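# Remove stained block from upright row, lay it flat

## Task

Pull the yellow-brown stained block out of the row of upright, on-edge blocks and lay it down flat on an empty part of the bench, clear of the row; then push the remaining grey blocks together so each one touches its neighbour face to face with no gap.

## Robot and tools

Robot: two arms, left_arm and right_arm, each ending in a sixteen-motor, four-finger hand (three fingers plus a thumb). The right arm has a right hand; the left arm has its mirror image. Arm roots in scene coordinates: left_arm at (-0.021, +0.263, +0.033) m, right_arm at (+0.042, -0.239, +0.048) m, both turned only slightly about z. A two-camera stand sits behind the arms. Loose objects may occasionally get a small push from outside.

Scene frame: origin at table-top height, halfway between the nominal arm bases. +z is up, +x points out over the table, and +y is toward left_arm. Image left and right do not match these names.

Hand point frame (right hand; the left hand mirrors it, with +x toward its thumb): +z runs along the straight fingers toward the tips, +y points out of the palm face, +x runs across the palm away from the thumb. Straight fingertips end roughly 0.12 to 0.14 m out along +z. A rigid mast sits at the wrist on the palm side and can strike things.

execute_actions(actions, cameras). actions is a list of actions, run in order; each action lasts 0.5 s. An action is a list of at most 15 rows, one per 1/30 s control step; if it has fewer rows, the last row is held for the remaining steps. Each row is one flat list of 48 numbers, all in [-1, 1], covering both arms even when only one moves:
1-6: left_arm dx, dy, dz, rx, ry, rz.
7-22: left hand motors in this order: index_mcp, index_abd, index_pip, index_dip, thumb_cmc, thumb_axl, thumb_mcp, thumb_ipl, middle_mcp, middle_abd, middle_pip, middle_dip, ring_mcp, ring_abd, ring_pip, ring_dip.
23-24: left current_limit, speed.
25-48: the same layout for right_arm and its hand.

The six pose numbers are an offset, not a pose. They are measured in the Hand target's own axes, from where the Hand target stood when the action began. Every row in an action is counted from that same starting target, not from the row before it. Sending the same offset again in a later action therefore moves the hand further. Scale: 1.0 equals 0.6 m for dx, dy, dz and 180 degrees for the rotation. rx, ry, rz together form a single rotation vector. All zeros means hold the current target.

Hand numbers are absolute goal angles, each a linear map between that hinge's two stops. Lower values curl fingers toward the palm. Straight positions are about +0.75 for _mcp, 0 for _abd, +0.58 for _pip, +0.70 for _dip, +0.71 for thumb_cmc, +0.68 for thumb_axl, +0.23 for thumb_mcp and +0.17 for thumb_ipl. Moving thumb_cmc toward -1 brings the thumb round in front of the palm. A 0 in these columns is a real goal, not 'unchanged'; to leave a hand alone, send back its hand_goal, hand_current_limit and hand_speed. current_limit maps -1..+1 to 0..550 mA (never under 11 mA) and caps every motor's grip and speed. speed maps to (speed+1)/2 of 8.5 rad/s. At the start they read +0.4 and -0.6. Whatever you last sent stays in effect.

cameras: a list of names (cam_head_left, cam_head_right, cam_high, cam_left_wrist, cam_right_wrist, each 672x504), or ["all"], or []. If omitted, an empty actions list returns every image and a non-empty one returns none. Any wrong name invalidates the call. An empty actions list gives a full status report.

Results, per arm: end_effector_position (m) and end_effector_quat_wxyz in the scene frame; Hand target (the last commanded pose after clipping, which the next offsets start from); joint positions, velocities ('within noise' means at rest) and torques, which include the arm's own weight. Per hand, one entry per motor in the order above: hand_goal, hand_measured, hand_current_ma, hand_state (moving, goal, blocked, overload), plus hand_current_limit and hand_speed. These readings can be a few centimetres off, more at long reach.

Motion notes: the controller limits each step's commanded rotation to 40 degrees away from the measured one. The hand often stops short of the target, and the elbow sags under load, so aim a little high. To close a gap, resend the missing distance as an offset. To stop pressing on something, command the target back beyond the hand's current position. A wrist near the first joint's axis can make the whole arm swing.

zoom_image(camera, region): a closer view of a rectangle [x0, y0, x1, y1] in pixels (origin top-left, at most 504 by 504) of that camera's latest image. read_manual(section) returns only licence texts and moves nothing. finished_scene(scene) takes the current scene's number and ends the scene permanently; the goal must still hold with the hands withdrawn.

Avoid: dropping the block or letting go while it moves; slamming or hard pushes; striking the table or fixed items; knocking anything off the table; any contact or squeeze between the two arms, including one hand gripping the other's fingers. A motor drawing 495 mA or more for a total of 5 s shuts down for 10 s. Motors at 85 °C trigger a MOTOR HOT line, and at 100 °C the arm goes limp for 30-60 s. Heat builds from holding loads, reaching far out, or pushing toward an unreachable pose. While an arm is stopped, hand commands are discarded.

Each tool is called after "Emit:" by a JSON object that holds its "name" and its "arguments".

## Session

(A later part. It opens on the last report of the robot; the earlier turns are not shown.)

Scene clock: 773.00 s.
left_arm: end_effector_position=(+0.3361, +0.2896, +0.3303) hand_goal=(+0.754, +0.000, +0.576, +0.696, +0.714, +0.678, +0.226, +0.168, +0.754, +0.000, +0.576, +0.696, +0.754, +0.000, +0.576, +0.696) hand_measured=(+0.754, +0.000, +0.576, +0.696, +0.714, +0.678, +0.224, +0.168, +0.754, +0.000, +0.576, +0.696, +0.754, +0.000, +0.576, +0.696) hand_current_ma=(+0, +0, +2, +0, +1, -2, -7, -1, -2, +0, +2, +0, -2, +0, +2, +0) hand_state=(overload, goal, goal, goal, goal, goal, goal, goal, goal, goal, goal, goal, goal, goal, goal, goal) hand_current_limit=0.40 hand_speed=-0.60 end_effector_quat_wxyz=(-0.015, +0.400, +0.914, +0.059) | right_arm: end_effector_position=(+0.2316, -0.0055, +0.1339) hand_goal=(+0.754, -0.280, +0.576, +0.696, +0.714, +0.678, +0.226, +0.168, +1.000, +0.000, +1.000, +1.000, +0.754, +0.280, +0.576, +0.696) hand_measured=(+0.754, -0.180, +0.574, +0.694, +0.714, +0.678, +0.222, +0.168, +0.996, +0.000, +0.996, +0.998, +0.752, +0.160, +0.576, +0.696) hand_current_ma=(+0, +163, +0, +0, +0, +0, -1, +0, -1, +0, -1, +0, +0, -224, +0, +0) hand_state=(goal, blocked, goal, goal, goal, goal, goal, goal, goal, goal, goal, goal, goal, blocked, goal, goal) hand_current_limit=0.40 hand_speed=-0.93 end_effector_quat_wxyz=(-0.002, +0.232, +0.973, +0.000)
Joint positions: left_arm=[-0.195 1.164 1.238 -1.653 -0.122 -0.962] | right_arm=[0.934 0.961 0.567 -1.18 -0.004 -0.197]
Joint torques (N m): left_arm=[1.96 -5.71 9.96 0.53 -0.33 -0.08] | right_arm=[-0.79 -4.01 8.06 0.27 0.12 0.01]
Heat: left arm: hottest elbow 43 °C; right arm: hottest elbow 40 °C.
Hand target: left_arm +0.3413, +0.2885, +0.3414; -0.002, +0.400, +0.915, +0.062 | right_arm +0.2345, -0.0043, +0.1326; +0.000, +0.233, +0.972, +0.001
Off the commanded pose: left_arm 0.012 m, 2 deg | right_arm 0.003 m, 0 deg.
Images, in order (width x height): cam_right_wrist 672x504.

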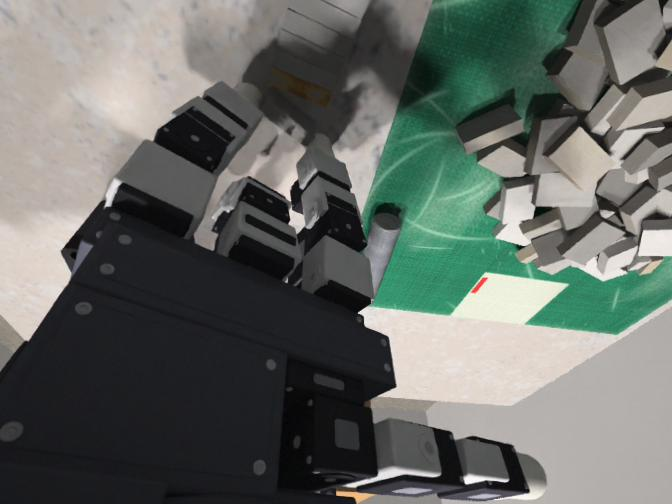

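Emit:
{"name": "execute_actions", "arguments": {"actions": [[[0,0,0,0,0,0,0.754,0,0.576,0.696,0.714,0.678,0.226,0.168,0.754,0,0.576,0.696,0.754,0,0.576,0.696,0.4,-0.6,0,0,-0.03,0,0,0,0.754,-0.28,0.576,0.696,0.714,0.678,0.226,0.168,1,0,1,1,0.754,0.28,0.576,0.696,0.4,-0.93]],[[0,0,0,0,0,0,0.754,0,0.576,0.696,0.714,0.678,0.226,0.168,0.754,0,0.576,0.696,0.754,0,0.576,0.696,0.4,-0.6,0.003,-0.0194,0,0,0,-0.022,0.754,-0.28,0.576,0.696,0.714,0.678,0.226,0.168,1,0,1,1,0.754,0.28,0.576,0.696,0.4,-0.93],[0,0,0,0,0,0,0.754,0,0.576,0.696,0.714,0.678,0.226,0.168,0.754,0,0.576,0.696,0.754,0,0.576,0.696,0.4,-0.6,0.0061,-0.0388,0,0,0,-0.0439,0.754,-0.28,0.576,0.696,0.714,0.678,0.226,0.168,1,0,1,1,0.754,0.28,0.576,0.696,0.4,-0.93]],[[0,0,0,0,0,0,0.754,0,0.576,0.696,0.714,0.678,0.226,0.168,0.754,0,0.576,0.696,0.754,0,0.576,0.696,0.4,-0.6,0.0114,-0.0375,0,0,0,-0.0439,0.754,-0.28,0.576,0.696,0.714,0.678,0.226,0.168,1,0,1,1,0.754,0.28,0.576,0.696,0.4,-0.93]]], "cameras": ["cam_right_wrist","cam_left_wrist"]}}

Emit:
{"name": "zoom_image", "arguments": {"camera": "cam_right_wrist", "region": [200, 20, 360, 160]}}

Scene clock: 798.67 s.
left_arm: end_effector_position=(+0.3361, +0.2896, +0.3303) hand_goal=(+0.754, +0.000, +0.576, +0.696, +0.714, +0.678, +0.226, +0.168, +0.754, +0.000, +0.576, +0.696, +0.754, +0.000, +0.576, +0.696) hand_measured=(+0.754, +0.000, +0.576, +0.696, +0.714, +0.678, +0.224, +0.168, +0.754, +0.000, +0.576, +0.696, +0.754, +0.000, +0.576, +0.696) hand_current_ma=(+0, +0, +2, +0, +1, -2, -7, -1, -2, +0, +2, +0, -2, +0, +2, +0) hand_state=(overload, goal, goal, goal, goal, goal, goal, goal, goal, goal, goal, goal, goal, goal, goal, goal) hand_current_limit=0.40 hand_speed=-0.60 end_effector_quat_wxyz=(-0.015, +0.400, +0.914, +0.059) | right_arm: end_effector_position=(+0.2084, -0.0405, +0.1511) hand_goal=(+0.754, -0.280, +0.576, +0.696, +0.714, +0.678, +0.226, +0.168, +1.000, +0.000, +1.000, +1.000, +0.754, +0.280, +0.576, +0.696) hand_measured=(+0.756, -0.274, +0.578, +0.696, +0.714, +0.678, +0.222, +0.168, +0.994, +0.000, +0.996, +0.998, +0.750, +0.274, +0.574, +0.696) hand_current_ma=(+0, +1, +0, +0, +0, +0, -1, +0, -1, +0, -1, +0, -1, -1, +0, +0) hand_state=(goal, goal, goal, goal, goal, goal, goal, goal, goal, goal, goal, goal, goal, goal, goal, goal) hand_current_limit=0.40 hand_speed=-0.93 end_effector_quat_wxyz=(+0.004, +0.099, +0.995, +0.003)
Joint positions: left_arm=[-0.195 1.164 1.238 -1.653 -0.122 -0.962] | right_arm=[0.785 0.788 0.53 -1.304 0.002 -0.615]
Joint torques (N m): left_arm=[2.08 -5.66 9.92 0.57 -0.32 -0.08] | right_arm=[-1.03 -2.37 8.44 -0.46 -0.12 -0.1]
Heat: left arm: hottest elbow 43 °C; right arm: hottest elbow 39 °C.
Hand target: left_arm +0.3413, +0.2885, +0.3414; -0.002, +0.400, +0.915, +0.062 | right_arm +0.2068, -0.0425, +0.1505; +0.000, +0.097, +0.995, +0.000
Off the commanded pose: left_arm 0.012 m, 2 deg | right_arm 0.003 m, 1 deg.
Images, in order (width x height): cam_left_wrist 672x504, cam_right_wrist 672x504.

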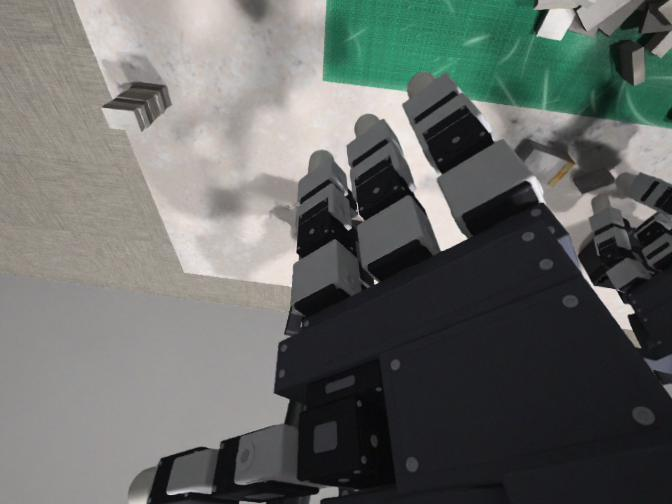

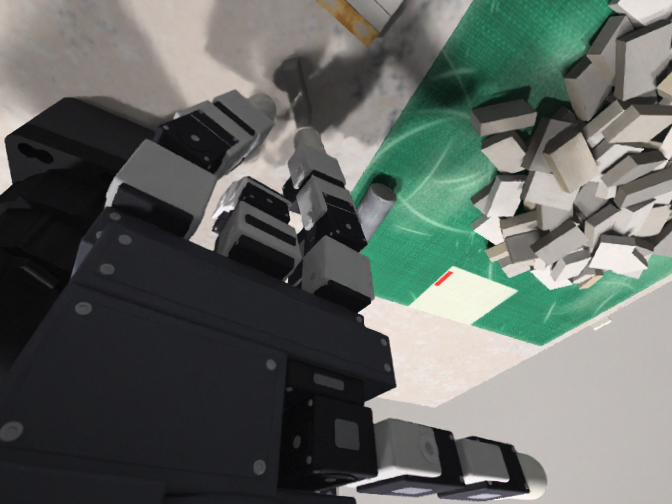

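Scaled by 3.150 from the camera's 672x504 image, which has a finer 960x720 frame.

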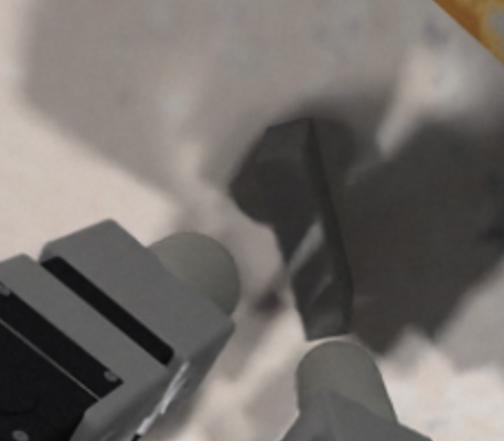

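Emit:
{"name": "zoom_image", "arguments": {"camera": "cam_right_wrist", "region": [265, 50, 325, 132]}}

Emit:
{"name": "zoom_image", "arguments": {"camera": "cam_left_wrist", "region": [530, 140, 630, 210]}}

Scaled by 6.146 from the camera's 672x504 image, which has a finer 960x720 frame.

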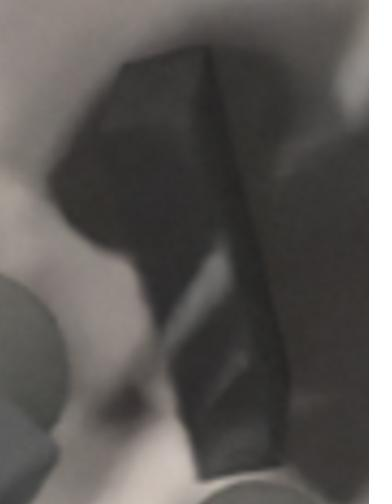

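Scaled by 5.040 from the camera's 672x504 image, which has a finer 960x720 frame.

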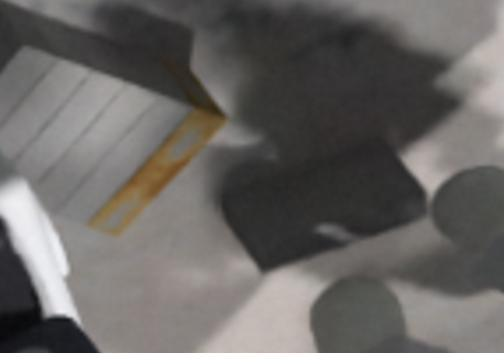

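Emit:
{"name": "execute_actions", "arguments": {"actions": [[[0,0,0,0,0,0,0.754,0,0.576,0.696,0.714,0.678,0.226,0.168,0.754,0,0.576,0.696,0.754,0,0.576,0.696,0.4,-0.6,0,0,-0.03,0,0,0,0.754,-0.07,0.576,0.696,0.714,0.678,0.226,0.168,1,0,1,1,0.754,0.07,0.576,0.696,0.4,-0.9],[0,0,0,0,0,0,0.754,0,0.576,0.696,0.714,0.678,0.226,0.168,0.754,0,0.576,0.696,0.754,0,0.576,0.696,0.4,-0.6,0,0,-0.0667,0,0,0,0.754,-0.07,0.576,0.696,0.714,0.678,0.226,0.168,1,0,1,1,0.754,0.07,0.576,0.696,0.4,-0.9]],[[0,0,0,0,0,0,0.754,0,0.576,0.696,0.714,0.678,0.226,0.168,0.754,0,0.576,0.696,0.754,0,0.576,0.696,0.4,-0.6,-0.0018,0.0631,0,0,0,0,0.754,-0.07,0.576,0.696,0.714,0.678,0.226,0.168,1,0,1,1,0.754,0.07,0.576,0.696,0.4,-0.9]],[[0,0,0,0,0,0,0.754,0,0.576,0.696,0.714,0.678,0.226,0.168,0.754,0,0.576,0.696,0.754,0,0.576,0.696,0.4,-0.6,-0.0018,0.0631,0,0,0,0,0.754,-0.07,0.576,0.696,0.714,0.678,0.226,0.168,1,0,1,1,0.754,0.07,0.576,0.696,0.4,-0.9]],[[0,0,0,0,0,0,0.754,0,0.576,0.696,0.714,0.678,0.226,0.168,0.754,0,0.576,0.696,0.754,0,0.576,0.696,0.4,-0.6,0,0,0.0417,0,0,0,0.754,-0.07,0.576,0.696,0.714,0.678,0.226,0.168,1,0,1,1,0.754,0.07,0.576,0.696,0.4,-0.9]]], "cameras": ["cam_right_wrist","cam_left_wrist"]}}

Emit:
{"name": "zoom_image", "arguments": {"camera": "cam_right_wrist", "region": [200, 40, 360, 160]}}

Emit:
{"name": "zoom_image", "arguments": {"camera": "cam_left_wrist", "region": [500, 90, 660, 210]}}

Scene clock: 890.47 s.
left_arm: end_effector_position=(+0.3361, +0.2896, +0.3303) hand_goal=(+0.754, +0.000, +0.576, +0.696, +0.714, +0.678, +0.226, +0.168, +0.754, +0.000, +0.576, +0.696, +0.754, +0.000, +0.576, +0.696) hand_measured=(+0.754, +0.000, +0.576, +0.696, +0.714, +0.678, +0.224, +0.168, +0.754, +0.000, +0.576, +0.696, +0.754, +0.000, +0.576, +0.696) hand_current_ma=(+0, +0, +2, +0, +1, -2, -7, -1, -2, +0, +2, +0, -2, +0, +2, +0) hand_state=(overload, goal, goal, goal, goal, goal, goal, goal, goal, goal, goal, goal, goal, goal, goal, goal) hand_current_limit=0.40 hand_speed=-0.60 end_effector_quat_wxyz=(-0.015, +0.400, +0.914, +0.059) | right_arm: end_effector_position=(+0.2227, +0.0315, +0.1718) hand_goal=(+0.754, -0.070, +0.576, +0.696, +0.714, +0.678, +0.226, +0.168, +1.000, +0.000, +1.000, +1.000, +0.754, +0.070, +0.576, +0.696) hand_measured=(+0.754, -0.072, +0.578, +0.696, +0.714, +0.678, +0.222, +0.168, +0.996, +0.000, +0.996, +0.998, +0.754, +0.072, +0.574, +0.696) hand_current_ma=(+0, +0, +0, +0, +0, +0, -1, +0, -1, +0, -1, +0, +0, +0, +0, +0) hand_state=(goal, goal, goal, goal, goal, goal, goal, goal, goal, goal, goal, goal, goal, goal, goal, goal) hand_current_limit=0.40 hand_speed=-0.90 end_effector_quat_wxyz=(+0.000, +0.093, +0.996, +0.005)
Joint positions: left_arm=[-0.195 1.164 1.238 -1.653 -0.122 -0.962] | right_arm=[0.956 0.992 0.687 -1.257 -0.004 -0.457]
Joint torques (N m): left_arm=[2.02 -5.66 9.94 0.54 -0.33 -0.08] | right_arm=[-0.44 -4.42 7.77 0.34 0.12 0.13]
Heat: left arm: hottest elbow 44 °C; right arm: hottest elbow 41 °C.
Hand target: left_arm +0.3413, +0.2885, +0.3414; -0.002, +0.400, +0.915, +0.062 | right_arm +0.2237, +0.0314, +0.1657; +0.000, +0.097, +0.995, +0.001
Off the commanded pose: left_arm 0.012 m, 2 deg | right_arm 0.006 m, 1 deg.
Images, in order (width x height): cam_left_wrist 672x504, cam_right_wrist 672x504.

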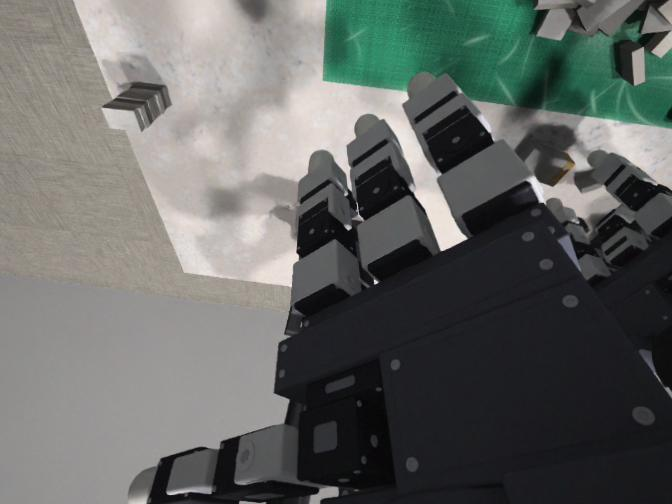

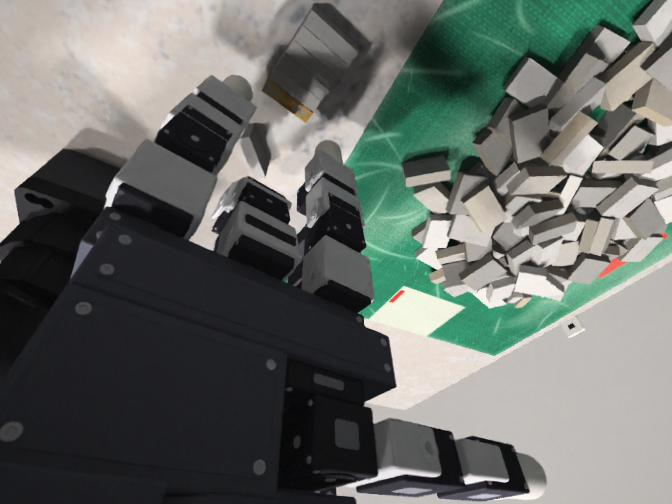

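Scaled by 3.150 from the camera's 672x504 image, which has a finer 960x720 frame.

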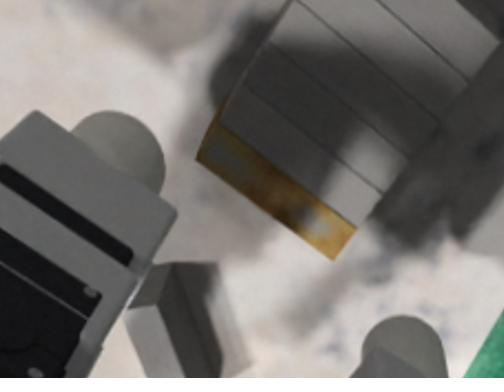

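Scaled by 3.150 from the camera's 672x504 image, which has a finer 960x720 frame.

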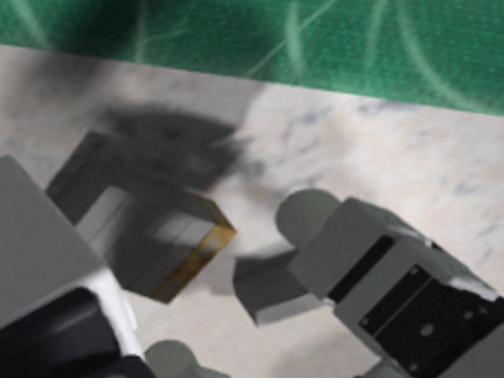

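Emit:
{"name": "execute_actions", "arguments": {"actions": [[[0,0,0,0,0,0,0.754,0,0.576,0.696,0.714,0.678,0.226,0.168,0.754,0,0.576,0.696,0.754,0,0.576,0.696,0.4,-0.6,0,-0.002,0.0276,0,0,0,0.754,-0.07,0.576,0.696,0.714,0.678,0.226,0.168,1,0,1,1,0.754,0.07,0.576,0.696,0.4,-0.9]],[[0,0,0,0,0,0,0.754,0,0.576,0.696,0.714,0.678,0.226,0.168,0.754,0,0.576,0.696,0.754,0,0.576,0.696,0.4,-0.6,0,0,0.0276,0,0,0,0.754,-0.07,0.576,0.696,0.714,0.678,0.226,0.168,1,0,1,1,0.754,0.07,0.576,0.696,0.4,-0.9]]], "cameras": ["cam_right_wrist","cam_left_wrist"]}}

Emit:
{"name": "zoom_image", "arguments": {"camera": "cam_right_wrist", "region": [200, 40, 360, 160]}}

Emit:
{"name": "zoom_image", "arguments": {"camera": "cam_left_wrist", "region": [500, 90, 660, 210]}}

Scene clock: 916.00 s.
left_arm: end_effector_position=(+0.3361, +0.2896, +0.3303) hand_goal=(+0.754, +0.000, +0.576, +0.696, +0.714, +0.678, +0.226, +0.168, +0.754, +0.000, +0.576, +0.696, +0.754, +0.000, +0.576, +0.696) hand_measured=(+0.754, +0.000, +0.576, +0.696, +0.714, +0.678, +0.224, +0.168, +0.754, +0.000, +0.576, +0.696, +0.754, +0.000, +0.576, +0.696) hand_current_ma=(+0, +0, +2, +0, +1, -2, -7, -1, -2, +0, +2, +0, -2, +0, +2, +0) hand_state=(overload, goal, goal, goal, goal, goal, goal, goal, goal, goal, goal, goal, goal, goal, goal, goal) hand_current_limit=0.40 hand_speed=-0.60 end_effector_quat_wxyz=(-0.015, +0.400, +0.914, +0.059) | right_arm: end_effector_position=(+0.2214, +0.0297, +0.1360) hand_goal=(+0.754, -0.070, +0.576, +0.696, +0.714, +0.678, +0.226, +0.168, +1.000, +0.000, +1.000, +1.000, +0.754, +0.070, +0.576, +0.696) hand_measured=(+0.754, -0.072, +0.578, +0.696, +0.714, +0.678, +0.222, +0.168, +0.996, +0.000, +0.996, +0.998, +0.754, +0.072, +0.574, +0.696) hand_current_ma=(+0, +0, +0, +0, +0, +0, -1, +0, -1, +0, -1, +0, +0, +0, +0, +0) hand_state=(goal, goal, goal, goal, goal, goal, goal, goal, goal, goal, goal, goal, goal, goal, goal, goal) hand_current_limit=0.40 hand_speed=-0.90 end_effector_quat_wxyz=(-0.001, +0.093, +0.996, +0.002)
Joint positions: left_arm=[-0.195 1.164 1.238 -1.653 -0.122 -0.962] | right_arm=[0.956 1.034 0.614 -1.148 -0.004 -0.456]
Joint torques (N m): left_arm=[1.96 -5.66 9.94 0.53 -0.32 -0.08] | right_arm=[-0.5 -4.78 7.73 0.31 0.11 0.1]
Heat: left arm: hottest elbow 44 °C; right arm: hottest elbow 40 °C.
Hand target: left_arm +0.3413, +0.2885, +0.3414; -0.002, +0.400, +0.915, +0.062 | right_arm +0.2235, +0.0301, +0.1324; +0.000, +0.097, +0.995, +0.000
Off the commanded pose: left_arm 0.012 m, 2 deg | right_arm 0.004 m, 1 deg.
Images, in order (width x height): cam_left_wrist 672x504, cam_right_wrist 672x504.

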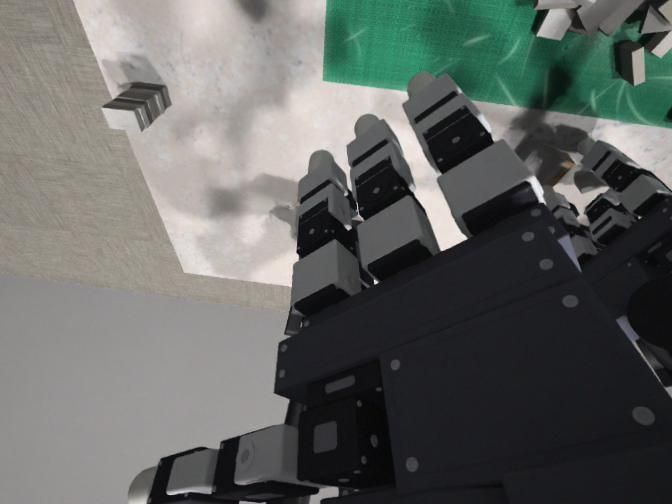

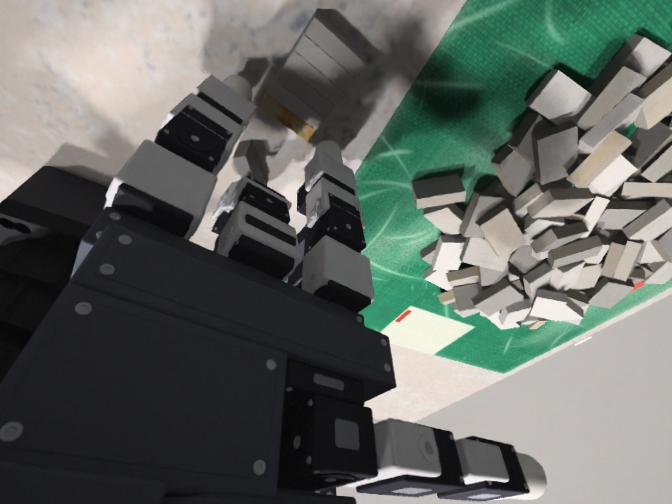

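Scaled by 3.150 from the camera's 672x504 image, which has a finer 960x720 frame.

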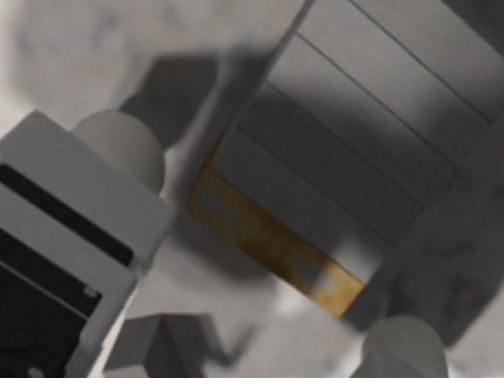

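Scaled by 3.150 from the camera's 672x504 image, which has a finer 960x720 frame.

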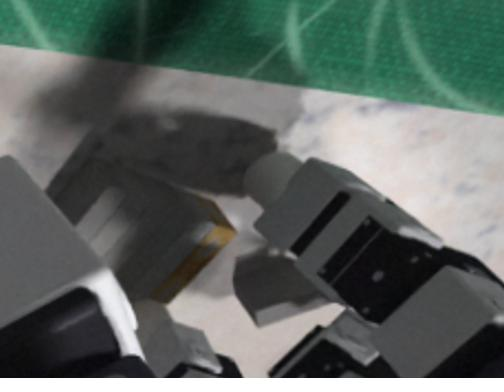

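Emit:
{"name": "execute_actions", "arguments": {"actions": [[[0,0,0,0,0,0,0.754,0,0.576,0.696,0.714,0.678,0.226,0.168,0.754,0,0.576,0.696,0.754,0,0.576,0.696,0.4,-0.6,0,0.0092,-0.025,0,0,0,0.754,-0.07,0.576,0.696,0.714,0.678,0.226,0.168,1,0,1,1,0.754,0.07,0.576,0.696,0.4,-0.9]],[[0,0,0,0,0,0,0.754,0,0.576,0.696,0.714,0.678,0.226,0.168,0.754,0,0.576,0.696,0.754,0,0.576,0.696,0.4,-0.6,0,0,0.025,0,0,0,0.754,-0.07,0.576,0.696,0.714,0.678,0.226,0.168,1,0,1,1,0.754,0.07,0.576,0.696,0.4,-0.9]]], "cameras": ["cam_right_wrist"]}}

Emit:
{"name": "zoom_image", "arguments": {"camera": "cam_right_wrist", "region": [200, 40, 360, 160]}}

Scene clock: 961.57 s.
left_arm: end_effector_position=(+0.3361, +0.2896, +0.3303) hand_goal=(+0.754, +0.000, +0.576, +0.696, +0.714, +0.678, +0.226, +0.168, +0.754, +0.000, +0.576, +0.696, +0.754, +0.000, +0.576, +0.696) hand_measured=(+0.754, +0.000, +0.576, +0.696, +0.714, +0.678, +0.224, +0.168, +0.754, +0.000, +0.576, +0.696, +0.754, +0.000, +0.576, +0.696) hand_current_ma=(+0, +0, +2, +0, +1, -2, -7, -1, -2, +0, +2, +0, -2, +0, +2, +0) hand_state=(overload, goal, goal, goal, goal, goal, goal, goal, goal, goal, goal, goal, goal, goal, goal, goal) hand_current_limit=0.40 hand_speed=-0.60 end_effector_quat_wxyz=(-0.015, +0.400, +0.914, +0.059) | right_arm: end_effector_position=(+0.2226, +0.0301, +0.1323) hand_goal=(+0.754, -0.070, +0.576, +0.696, +0.714, +0.678, +0.226, +0.168, +1.000, +0.000, +1.000, +1.000, +0.754, +0.070, +0.576, +0.696) hand_measured=(+0.754, -0.072, +0.578, +0.696, +0.714, +0.678, +0.222, +0.168, +0.996, +0.000, +0.996, +0.998, +0.754, +0.072, +0.574, +0.696) hand_current_ma=(+0, +0, +0, +0, +0, +0, -1, +0, -1, +0, -1, +0, +0, +0, +0, +0) hand_state=(goal, goal, goal, goal, goal, goal, goal, goal, goal, goal, goal, goal, goal, goal, goal, goal) hand_current_limit=0.40 hand_speed=-0.90 end_effector_quat_wxyz=(-0.003, +0.097, +0.995, -0.001)
Joint positions: left_arm=[-0.195 1.164 1.238 -1.653 -0.122 -0.962] | right_arm=[0.956 1.048 0.614 -1.142 -0.004 -0.448]
Joint torques (N m): left_arm=[2.08 -5.66 9.98 0.53 -0.33 -0.09] | right_arm=[0.21 -4.6 8.51 0.28 0.11 0.12]
Heat: left arm: hottest elbow 44 °C; right arm: hottest elbow 40 °C.
Hand target: left_arm +0.3413, +0.2885, +0.3414; -0.002, +0.400, +0.915, +0.062 | right_arm +0.2245, +0.0355, +0.1324; +0.000, +0.097, +0.995, +0.000
Off the commanded pose: left_arm 0.012 m, 2 deg | right_arm 0.006 m, 0 deg.
Images, in order (width x height): cam_right_wrist 672x504.

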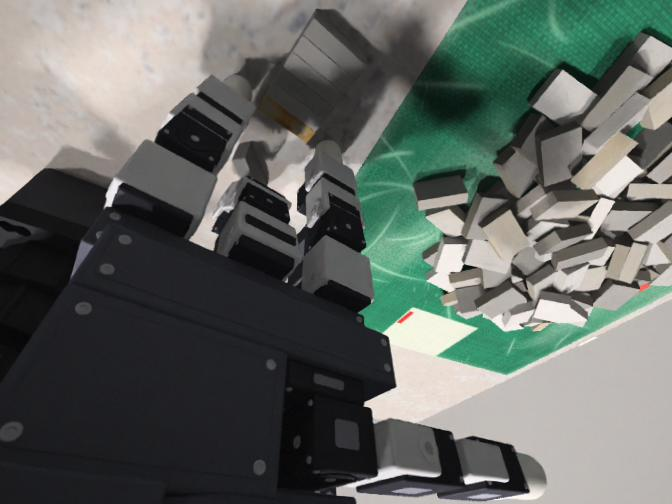

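Scaled by 3.150 from the camera's 672x504 image, which has a finer 960x720 frame.

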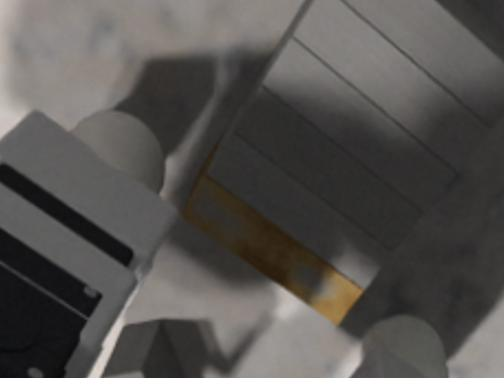

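Emit:
{"name": "execute_actions", "arguments": {"actions": [[[0,0,0,0,0,0,0.754,0,0.576,0.696,0.714,0.678,0.226,0.168,0.754,0,0.576,0.696,0.754,0,0.576,0.696,0.4,-0.6,0,-0.033,-0.042,0,0,0,0.754,-0.07,0.576,0.696,0.714,0.678,0.226,0.168,1,0,1,1,0.754,0.07,0.576,0.696,0.4,-0.9]],[[0,0,0,0,0,0,0.754,0,0.576,0.696,0.714,0.678,0.226,0.168,0.754,0,0.576,0.696,0.754,0,0.576,0.696,0.4,-0.6,0,0.0363,0,0,0,0,0.754,-0.07,0.576,0.696,0.714,0.678,0.226,0.168,1,0,1,1,0.754,0.07,0.576,0.696,0.4,-0.9]],[[0,0,0,0,0,0,0.754,0,0.576,0.696,0.714,0.678,0.226,0.168,0.754,0,0.576,0.696,0.754,0,0.576,0.696,0.4,-0.6,0,0,0.038,0,0,0,0.754,-0.07,0.576,0.696,0.714,0.678,0.226,0.168,1,0,1,1,0.754,0.07,0.576,0.696,0.4,-0.9]]], "cameras": ["cam_right_wrist"]}}

Emit:
{"name": "zoom_image", "arguments": {"camera": "cam_right_wrist", "region": [200, 40, 360, 160]}}

Scene clock: 974.30 s.
left_arm: end_effector_position=(+0.3361, +0.2896, +0.3303) hand_goal=(+0.754, +0.000, +0.576, +0.696, +0.714, +0.678, +0.226, +0.168, +0.754, +0.000, +0.576, +0.696, +0.754, +0.000, +0.576, +0.696) hand_measured=(+0.754, +0.000, +0.576, +0.696, +0.714, +0.678, +0.224, +0.168, +0.754, +0.000, +0.576, +0.696, +0.754, +0.000, +0.576, +0.696) hand_current_ma=(+0, +0, +2, +0, +1, -2, -7, -1, -2, +0, +2, +0, -2, +0, +2, +0) hand_state=(overload, goal, goal, goal, goal, goal, goal, goal, goal, goal, goal, goal, goal, goal, goal, goal) hand_current_limit=0.40 hand_speed=-0.60 end_effector_quat_wxyz=(-0.015, +0.400, +0.914, +0.059) | right_arm: end_effector_position=(+0.2243, +0.0351, +0.1378) hand_goal=(+0.754, -0.070, +0.576, +0.696, +0.714, +0.678, +0.226, +0.168, +1.000, +0.000, +1.000, +1.000, +0.754, +0.070, +0.576, +0.696) hand_measured=(+0.754, -0.072, +0.578, +0.696, +0.714, +0.678, +0.222, +0.168, +0.996, +0.000, +0.996, +0.998, +0.754, +0.072, +0.574, +0.696) hand_current_ma=(+0, +0, +0, +0, +0, +0, -1, +0, -1, +0, -1, +0, +0, +0, +0, +0) hand_state=(goal, goal, goal, goal, goal, goal, goal, goal, goal, goal, goal, goal, goal, goal, goal, goal) hand_current_limit=0.40 hand_speed=-0.90 end_effector_quat_wxyz=(-0.001, +0.095, +0.995, +0.001)
Joint positions: left_arm=[-0.195 1.164 1.238 -1.653 -0.122 -0.962] | right_arm=[0.963 1.052 0.631 -1.148 -0.002 -0.445]
Joint torques (N m): left_arm=[2.08 -5.66 9.94 0.55 -0.32 -0.07] | right_arm=[-0.03 -5.01 7.91 0.28 0.05 0.13]
Heat: left arm: hottest elbow 44 °C; right arm: hottest elbow 40 °C.
Hand target: left_arm +0.3413, +0.2885, +0.3414; -0.002, +0.400, +0.915, +0.062 | right_arm +0.2249, +0.0376, +0.1349; +0.000, +0.097, +0.995, +0.000
Off the commanded pose: left_arm 0.012 m, 2 deg | right_arm 0.004 m, 0 deg.
Images, in order (width x height): cam_right_wrist 672x504.

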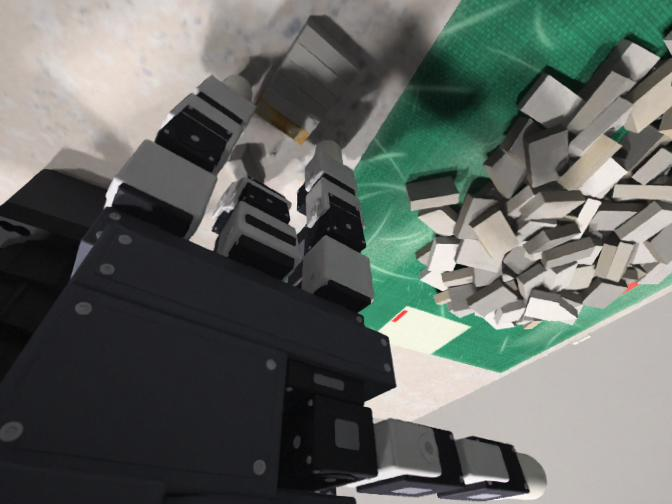

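Scaled by 3.150 from the camera's 672x504 image, which has a finer 960x720 frame.

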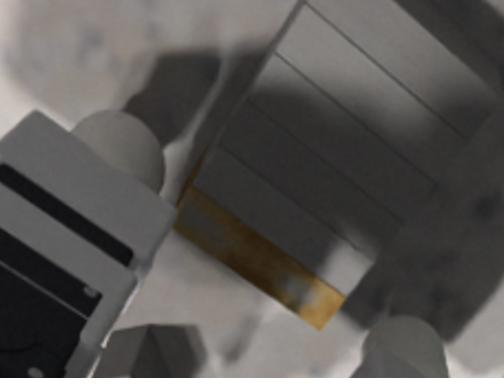

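Emit:
{"name": "execute_actions", "arguments": {"actions": [[[0,0,0,0,0,0,0.754,0,0.576,0.696,0.714,0.678,0.226,0.168,0.754,0,0.576,0.696,0.754,0,0.576,0.696,0.4,-0.6,0,0,0,0,0,0,0.754,-0.25,0.576,0.696,0.714,0.678,0.226,0.168,1,0,1,1,0.754,0.25,0.576,0.696,0.4,-0.93]],[[0,0,0,0,0,0,0.754,0,0.576,0.696,0.714,0.678,0.226,0.168,0.754,0,0.576,0.696,0.754,0,0.576,0.696,0.4,-0.6,0,0,0,0,0,0,0.754,-0.4,0.576,0.696,0.714,0.678,0.226,0.168,1,0,1,1,0.754,0.4,0.576,0.696,0.4,-0.9]],[[0,0,0,0,0,0,0.754,0,0.576,0.696,0.714,0.678,0.226,0.168,0.754,0,0.576,0.696,0.754,0,0.576,0.696,0.4,-0.6,0,-0.01,0,0,0,0,0.754,-0.4,0.576,0.696,0.714,0.678,0.226,0.168,1,0,1,1,0.754,0.4,0.576,0.696,0.4,-0.9],[0,0,0,0,0,0,0.754,0,0.576,0.696,0.714,0.678,0.226,0.168,0.754,0,0.576,0.696,0.754,0,0.576,0.696,0.4,-0.6,0,-0.02,0,0,0,0,0.754,-0.4,0.576,0.696,0.714,0.678,0.226,0.168,1,0,1,1,0.754,0.4,0.576,0.696,0.4,-0.9]]], "cameras": ["cam_right_wrist"]}}

Emit:
{"name": "zoom_image", "arguments": {"camera": "cam_right_wrist", "region": [200, 40, 360, 160]}}

Scene clock: 990.37 s.
left_arm: end_effector_position=(+0.3361, +0.2896, +0.3303) hand_goal=(+0.754, +0.000, +0.576, +0.696, +0.714, +0.678, +0.226, +0.168, +0.754, +0.000, +0.576, +0.696, +0.754, +0.000, +0.576, +0.696) hand_measured=(+0.754, +0.000, +0.576, +0.696, +0.714, +0.678, +0.224, +0.168, +0.754, +0.000, +0.576, +0.696, +0.754, +0.000, +0.576, +0.696) hand_current_ma=(+0, +0, +2, +0, +1, -2, -7, -1, -2, +0, +2, +0, -2, +0, +2, +0) hand_state=(overload, goal, goal, goal, goal, goal, goal, goal, goal, goal, goal, goal, goal, goal, goal, goal) hand_current_limit=0.40 hand_speed=-0.60 end_effector_quat_wxyz=(-0.015, +0.400, +0.914, +0.059) | right_arm: end_effector_position=(+0.2230, +0.0303, +0.1373) hand_goal=(+0.754, -0.400, +0.576, +0.696, +0.714, +0.678, +0.226, +0.168, +1.000, +0.000, +1.000, +1.000, +0.754, +0.400, +0.576, +0.696) hand_measured=(+0.748, -0.190, +0.572, +0.696, +0.714, +0.678, +0.222, +0.168, +0.996, +0.000, +0.996, +0.998, +0.752, +0.156, +0.574, +0.696) hand_current_ma=(-2, +385, -1, +0, +0, +0, -1, +0, -1, +0, -1, +0, +0, -385, +0, +0) hand_state=(goal, blocked, goal, goal, goal, goal, goal, goal, goal, goal, goal, goal, goal, blocked, goal, goal) hand_current_limit=0.40 hand_speed=-0.90 end_effector_quat_wxyz=(+0.000, +0.098, +0.995, +0.003)
Joint positions: left_arm=[-0.195 1.164 1.238 -1.653 -0.122 -0.962] | right_arm=[0.957 1.035 0.617 -1.148 -0.002 -0.447]
Joint torques (N m): left_arm=[1.9 -5.71 9.96 0.55 -0.33 -0.08] | right_arm=[-1.14 -6.42 7.19 -0.23 0.05 -0.09]
Heat: left arm: hottest elbow 44 °C; right arm: hottest elbow 40 °C.
Hand target: left_arm +0.3413, +0.2885, +0.3414; -0.002, +0.400, +0.915, +0.062 | right_arm +0.2225, +0.0258, +0.1349; +0.000, +0.097, +0.995, +0.000
Off the commanded pose: left_arm 0.012 m, 2 deg | right_arm 0.005 m, 0 deg.
Images, in order (width x height): cam_right_wrist 672x504.

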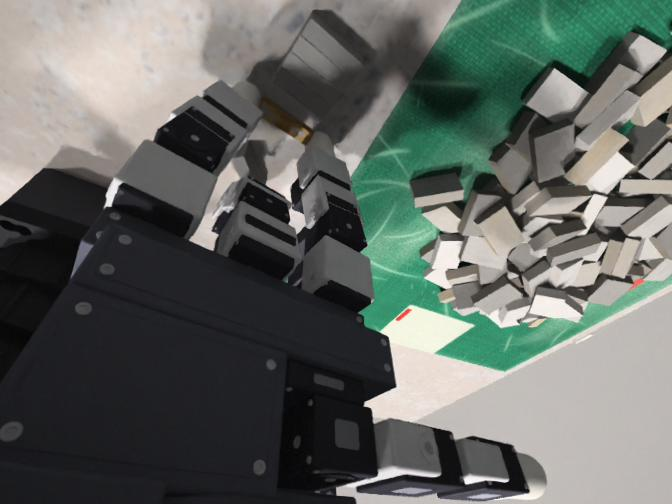

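Scaled by 3.150 from the camera's 672x504 image, which has a finer 960x720 frame.

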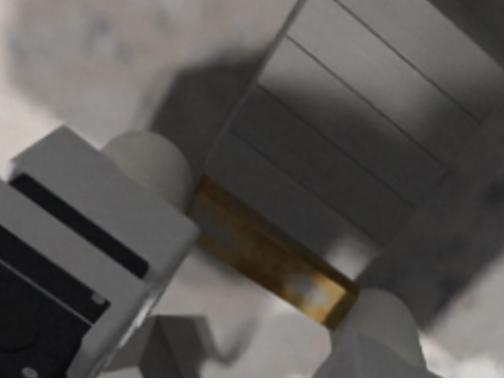

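Emit:
{"name": "execute_actions", "arguments": {"actions": [[[0,0,0,0,0,0,0.754,0,0.576,0.696,0.714,0.678,0.226,0.168,0.754,0,0.576,0.696,0.754,0,0.576,0.696,0.4,-0.6,0,-0.01,0,0,0,0,0.754,-0.36,0.576,0.696,0.714,0.678,0.226,0.168,1,0,1,1,0.754,0.36,0.576,0.696,0.4,-0.9],[0,0,0,0,0,0,0.754,0,0.576,0.696,0.714,0.678,0.226,0.168,0.754,0,0.576,0.696,0.754,0,0.576,0.696,0.4,-0.6,0,-0.02,0,0,0,0,0.754,-0.36,0.576,0.696,0.714,0.678,0.226,0.168,1,0,1,1,0.754,0.36,0.576,0.696,0.4,-0.9]],[[0,0,0,0,0,0,0.754,0,0.576,0.696,0.714,0.678,0.226,0.168,0.754,0,0.576,0.696,0.754,0,0.576,0.696,0.4,-0.6,0,-0.002,0,0,0,0,0.754,-0.36,0.576,0.696,0.714,0.678,0.226,0.168,1,0,1,1,0.754,0.36,0.576,0.696,0.4,-0.9]]], "cameras": ["cam_right_wrist"]}}

Emit:
{"name": "zoom_image", "arguments": {"camera": "cam_right_wrist", "region": [200, 40, 360, 160]}}

Scene clock: 1012.07 s.
left_arm: end_effector_position=(+0.3361, +0.2896, +0.3303) hand_goal=(+0.754, +0.000, +0.576, +0.696, +0.714, +0.678, +0.226, +0.168, +0.754, +0.000, +0.576, +0.696, +0.754, +0.000, +0.576, +0.696) hand_measured=(+0.754, +0.000, +0.576, +0.696, +0.714, +0.678, +0.224, +0.168, +0.754, +0.000, +0.576, +0.696, +0.754, +0.000, +0.576, +0.696) hand_current_ma=(+0, +0, +2, +0, +1, -2, -7, -1, -2, +0, +2, +0, -2, +0, +2, +0) hand_state=(overload, goal, goal, goal, goal, goal, goal, goal, goal, goal, goal, goal, goal, goal, goal, goal) hand_current_limit=0.40 hand_speed=-0.60 end_effector_quat_wxyz=(-0.015, +0.400, +0.914, +0.059) | right_arm: end_effector_position=(+0.2222, +0.0197, +0.1380) hand_goal=(+0.754, -0.360, +0.576, +0.696, +0.714, +0.678, +0.226, +0.168, +1.000, +0.000, +1.000, +1.000, +0.754, +0.360, +0.576, +0.696) hand_measured=(+0.744, -0.192, +0.570, +0.694, +0.714, +0.678, +0.222, +0.168, +0.996, +0.000, +0.996, +0.998, +0.752, +0.156, +0.574, +0.696) hand_current_ma=(-4, +385, -2, +0, +0, +0, -1, +0, -1, +0, -1, +0, +0, -385, +0, +0) hand_state=(goal, blocked, goal, goal, goal, goal, goal, goal, goal, goal, goal, goal, goal, blocked, goal, goal) hand_current_limit=0.40 hand_speed=-0.90 end_effector_quat_wxyz=(+0.003, +0.098, +0.995, +0.007)
Joint positions: left_arm=[-0.195 1.164 1.238 -1.653 -0.122 -0.962] | right_arm=[0.931 0.997 0.594 -1.153 -0.004 -0.472]
Joint torques (N m): left_arm=[2.14 -5.71 9.91 0.51 -0.32 -0.08] | right_arm=[-1.38 -6.07 7.31 -0.54 0.1 -0.11]
Heat: left arm: hottest elbow 44 °C; right arm: hottest elbow 39 °C.
Hand target: left_arm +0.3413, +0.2885, +0.3414; -0.002, +0.400, +0.915, +0.062 | right_arm +0.2200, +0.0128, +0.1348; +0.000, +0.097, +0.995, +0.000
Off the commanded pose: left_arm 0.012 m, 2 deg | right_arm 0.008 m, 1 deg.
Images, in order (width x height): cam_right_wrist 672x504.

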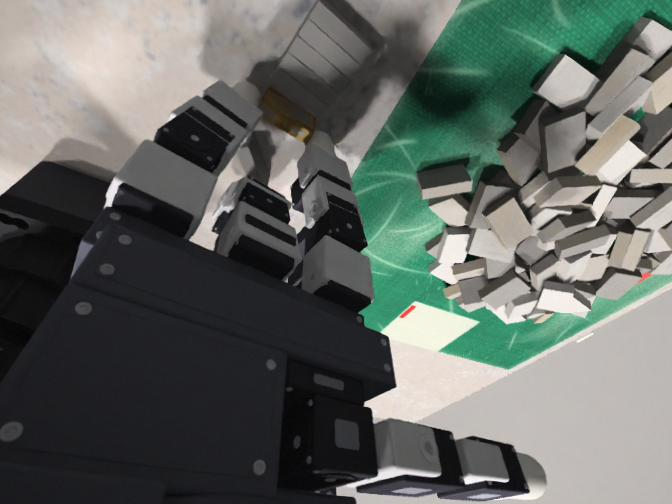

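Scaled by 3.150 from the camera's 672x504 image, which has a finer 960x720 frame.

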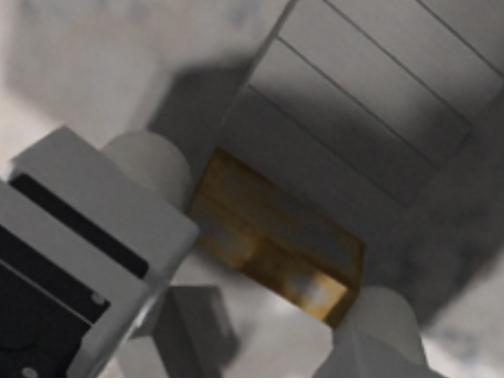

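Emit:
{"name": "execute_actions", "arguments": {"actions": [[[0,0,0,0,0,0,0.754,0,0.576,0.696,0.714,0.678,0.226,0.168,0.754,0,0.576,0.696,0.754,0,0.576,0.696,0.4,-0.6,0.02,0.0067,0,0,0,0,0.754,-0.36,0.576,0.696,0.714,0.678,0.226,0.168,1,0,1,1,0.754,0.36,0.576,0.696,0.4,-0.9],[0,0,0,0,0,0,0.754,0,0.576,0.696,0.714,0.678,0.226,0.168,0.754,0,0.576,0.696,0.754,0,0.576,0.696,0.4,-0.6,0.04,0.0067,0,0,0,0,0.754,-0.36,0.576,0.696,0.714,0.678,0.226,0.168,1,0,1,1,0.754,0.36,0.576,0.696,0.4,-0.9]],[[0,0,0,0,0,0,0.754,0,0.576,0.696,0.714,0.678,0.226,0.168,0.754,0,0.576,0.696,0.754,0,0.576,0.696,0.4,-0.6,0.025,0,0,0,0,0,0.754,-0.36,0.576,0.696,0.714,0.678,0.226,0.168,1,0,1,1,0.754,0.36,0.576,0.696,0.4,-0.9],[0,0,0,0,0,0,0.754,0,0.576,0.696,0.714,0.678,0.226,0.168,0.754,0,0.576,0.696,0.754,0,0.576,0.696,0.4,-0.6,0.05,0,0,0,0,0,0.754,-0.36,0.576,0.696,0.714,0.678,0.226,0.168,1,0,1,1,0.754,0.36,0.576,0.696,0.4,-0.9]]], "cameras": ["cam_right_wrist","cam_head_left"]}}

Emit:
{"name": "zoom_image", "arguments": {"camera": "cam_right_wrist", "region": [200, 40, 360, 160]}}

Scene clock: 1028.63 s.
left_arm: end_effector_position=(+0.3361, +0.2896, +0.3303) hand_goal=(+0.754, +0.000, +0.576, +0.696, +0.714, +0.678, +0.226, +0.168, +0.754, +0.000, +0.576, +0.696, +0.754, +0.000, +0.576, +0.696) hand_measured=(+0.754, +0.000, +0.576, +0.696, +0.714, +0.678, +0.224, +0.168, +0.754, +0.000, +0.576, +0.696, +0.754, +0.000, +0.576, +0.696) hand_current_ma=(+0, +0, +2, +0, +1, -2, -7, -1, -2, +0, +2, +0, -2, +0, +2, +0) hand_state=(overload, goal, goal, goal, goal, goal, goal, goal, goal, goal, goal, goal, goal, goal, goal, goal) hand_current_limit=0.40 hand_speed=-0.60 end_effector_quat_wxyz=(-0.015, +0.400, +0.914, +0.059) | right_arm: end_effector_position=(+0.1691, +0.0325, +0.1377) hand_goal=(+0.754, -0.360, +0.576, +0.696, +0.714, +0.678, +0.226, +0.168, +1.000, +0.000, +1.000, +1.000, +0.754, +0.360, +0.576, +0.696) hand_measured=(+0.744, -0.192, +0.568, +0.694, +0.714, +0.678, +0.222, +0.168, +0.996, +0.000, +0.996, +0.998, +0.760, +0.156, +0.578, +0.696) hand_current_ma=(-5, +385, -2, +0, +0, +0, -2, +0, -1, +0, -1, +0, +2, -385, +0, +0) hand_state=(goal, blocked, goal, goal, goal, goal, goal, goal, goal, goal, goal, goal, goal, blocked, goal, goal) hand_current_limit=0.40 hand_speed=-0.90 end_effector_quat_wxyz=(+0.002, +0.092, +0.996, +0.007)
Joint positions: left_arm=[-0.195 1.164 1.238 -1.653 -0.122 -0.962] | right_arm=[1.165 0.938 0.561 -1.179 -0.001 -0.251]
Joint torques (N m): left_arm=[1.96 -5.66 9.95 0.53 -0.33 -0.08] | right_arm=[-0.38 -4.95 7.6 -0.49 0.04 0.12]
Heat: left arm: hottest elbow 44 °C; right arm: hottest elbow 39 °C.
Hand target: left_arm +0.3413, +0.2885, +0.3414; -0.002, +0.400, +0.915, +0.062 | right_arm +0.1678, +0.0273, +0.1350; +0.000, +0.097, +0.995, +0.001
Off the commanded pose: left_arm 0.012 m, 2 deg | right_arm 0.006 m, 1 deg.
Images, in order (width x height): cam_head_left 672x504, cam_right_wrist 672x504.

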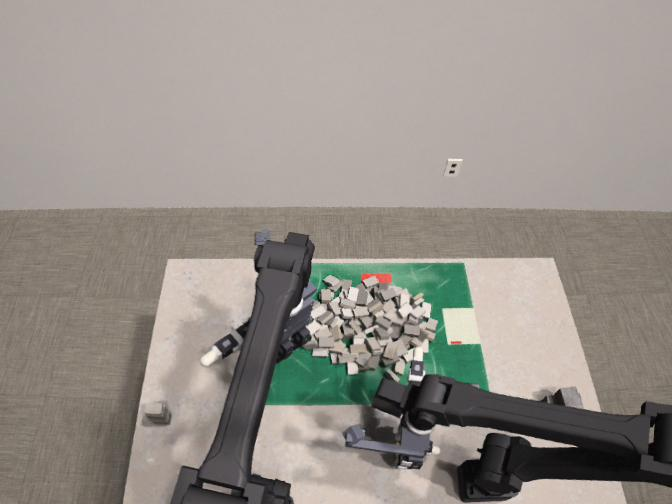

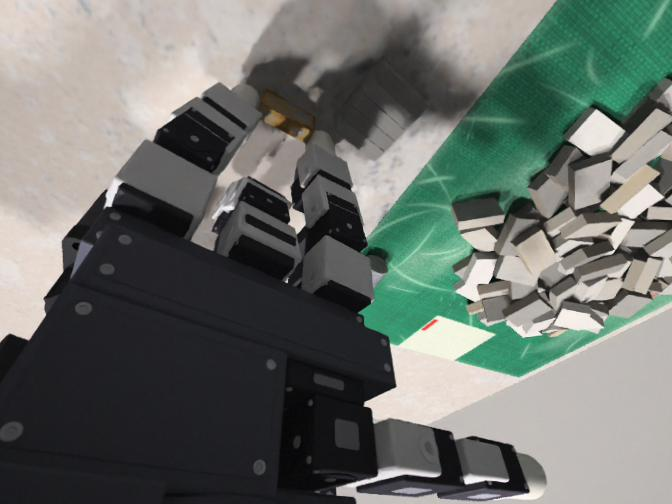

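Scaled by 3.150 from the camera's 672x504 image, which has a finer 960x720 frame.

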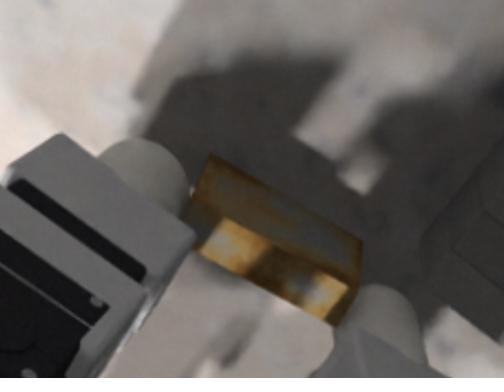

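Emit:
{"name": "execute_actions", "arguments": {"actions": [[[0,0,0,0,0,0,0.754,0,0.576,0.696,0.714,0.678,0.226,0.168,0.754,0,0.576,0.696,0.754,0,0.576,0.696,0.4,-0.6,0.025,0,0,0,0,0,0.754,-0.36,0.576,0.696,0.714,0.678,0.226,0.168,1,0,1,1,0.754,0.36,0.576,0.696,0.4,-0.9],[0,0,0,0,0,0,0.754,0,0.576,0.696,0.714,0.678,0.226,0.168,0.754,0,0.576,0.696,0.754,0,0.576,0.696,0.4,-0.6,0.05,0,0,0,0,0,0.754,-0.36,0.576,0.696,0.714,0.678,0.226,0.168,1,0,1,1,0.754,0.36,0.576,0.696,0.4,-0.9]],[[0,0,0,0,0,0,0.754,0,0.576,0.696,0.714,0.678,0.226,0.168,0.754,0,0.576,0.696,0.754,0,0.576,0.696,0.4,-0.6,0.025,0,0,0,0,0,0.754,-0.36,0.576,0.696,0.714,0.678,0.226,0.168,1,0,1,1,0.754,0.36,0.576,0.696,0.4,-0.9],[0,0,0,0,0,0,0.754,0,0.576,0.696,0.714,0.678,0.226,0.168,0.754,0,0.576,0.696,0.754,0,0.576,0.696,0.4,-0.6,0.05,0,0,0,0,0,0.754,-0.36,0.576,0.696,0.714,0.678,0.226,0.168,1,0,1,1,0.754,0.36,0.576,0.696,0.4,-0.9]]], "cameras": ["cam_right_wrist","cam_head_left","cam_head_right","cam_high"]}}

Emit:
{"name": "zoom_image", "arguments": {"camera": "cam_right_wrist", "region": [200, 40, 360, 160]}}

Scene clock: 1044.90 s.
left_arm: end_effector_position=(+0.3361, +0.2896, +0.3303) hand_goal=(+0.754, +0.000, +0.576, +0.696, +0.714, +0.678, +0.226, +0.168, +0.754, +0.000, +0.576, +0.696, +0.754, +0.000, +0.576, +0.696) hand_measured=(+0.754, +0.000, +0.576, +0.696, +0.714, +0.678, +0.224, +0.168, +0.754, +0.000, +0.576, +0.696, +0.754, +0.000, +0.576, +0.696) hand_current_ma=(+0, +0, +2, +0, +1, -2, -7, -1, -2, +0, +2, +0, -2, +0, +2, +0) hand_state=(overload, goal, goal, goal, goal, goal, goal, goal, goal, goal, goal, goal, goal, goal, goal, goal) hand_current_limit=0.40 hand_speed=-0.60 end_effector_quat_wxyz=(-0.015, +0.400, +0.914, +0.059) | right_arm: end_effector_position=(+0.1088, +0.0449, +0.1375) hand_goal=(+0.754, -0.360, +0.576, +0.696, +0.714, +0.678, +0.226, +0.168, +1.000, +0.000, +1.000, +1.000, +0.754, +0.360, +0.576, +0.696) hand_measured=(+0.742, -0.192, +0.568, +0.694, +0.714, +0.678, +0.222, +0.168, +0.996, +0.000, +0.996, +0.998, +0.764, +0.156, +0.582, +0.698) hand_current_ma=(-6, +385, -3, +0, +0, +0, -2, +0, -1, +0, -1, +0, +5, -385, +2, +0) hand_state=(goal, blocked, goal, goal, goal, goal, goal, goal, goal, goal, goal, goal, goal, blocked, goal, goal) hand_current_limit=0.40 hand_speed=-0.90 end_effector_quat_wxyz=(+0.000, +0.092, +0.996, +0.007)
Joint positions: left_arm=[-0.195 1.164 1.238 -1.653 -0.122 -0.962] | right_arm=[1.46 0.92 0.552 -1.189 0 0.045]
Joint torques (N m): left_arm=[2.08 -5.66 9.96 0.54 -0.33 -0.08] | right_arm=[-0.5 -4.72 7.51 -0.59 0.02 0.11]
Heat: left arm: hottest elbow 44 °C; right arm: hottest elbow 39 °C.
Hand target: left_arm +0.3413, +0.2885, +0.3414; -0.002, +0.400, +0.915, +0.062 | right_arm +0.1090, +0.0389, +0.1350; +0.000, +0.097, +0.995, +0.001
Off the commanded pose: left_arm 0.012 m, 2 deg | right_arm 0.007 m, 1 deg.
Images, in order (width x height): cam_head_left 672x504, cam_head_right 672x504, cam_high 672x504, cam_right_wrist 672x504.

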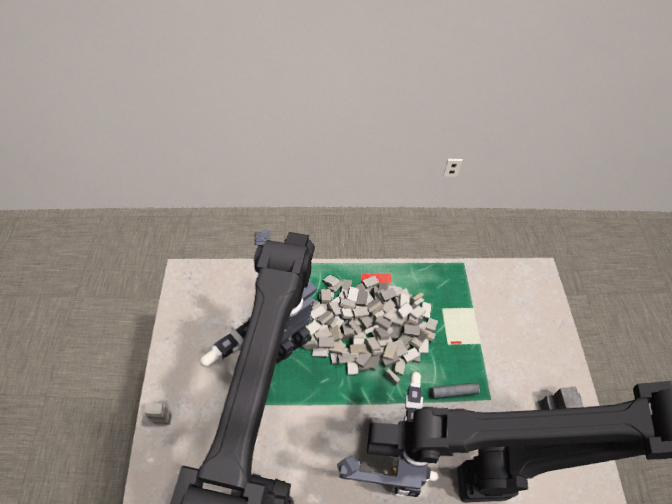

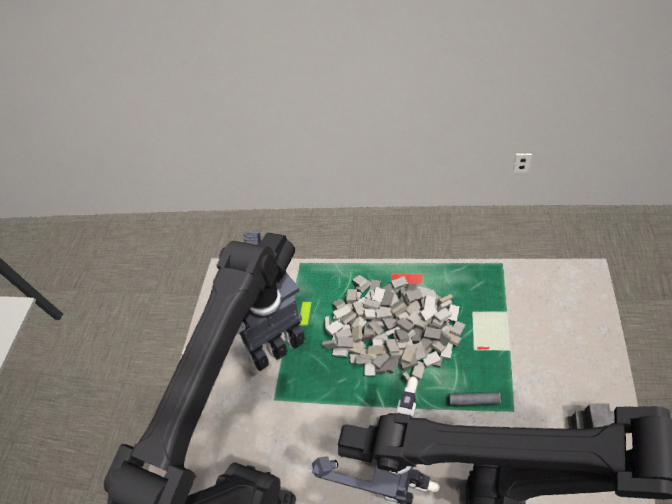

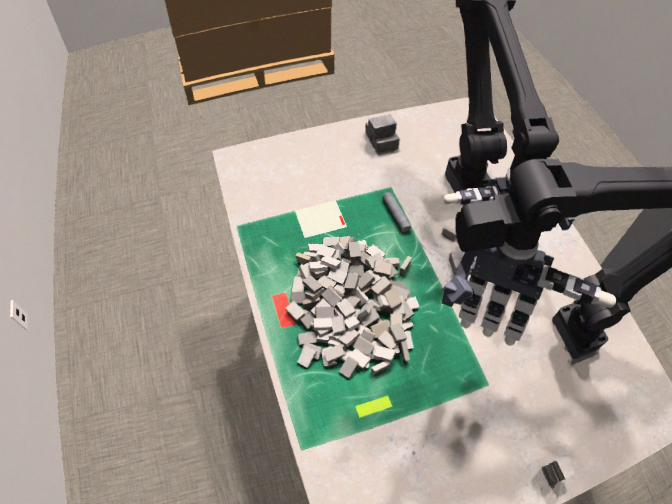

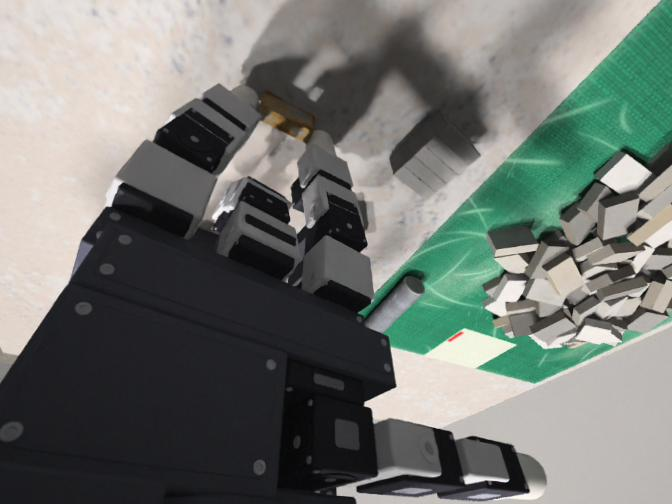

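Scaled by 3.150 from the camera's 672x504 image, which has a finer 960x720 frame.

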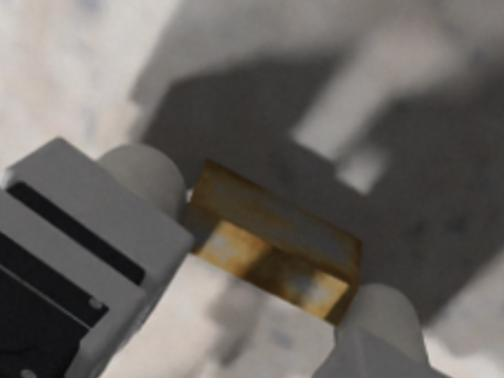

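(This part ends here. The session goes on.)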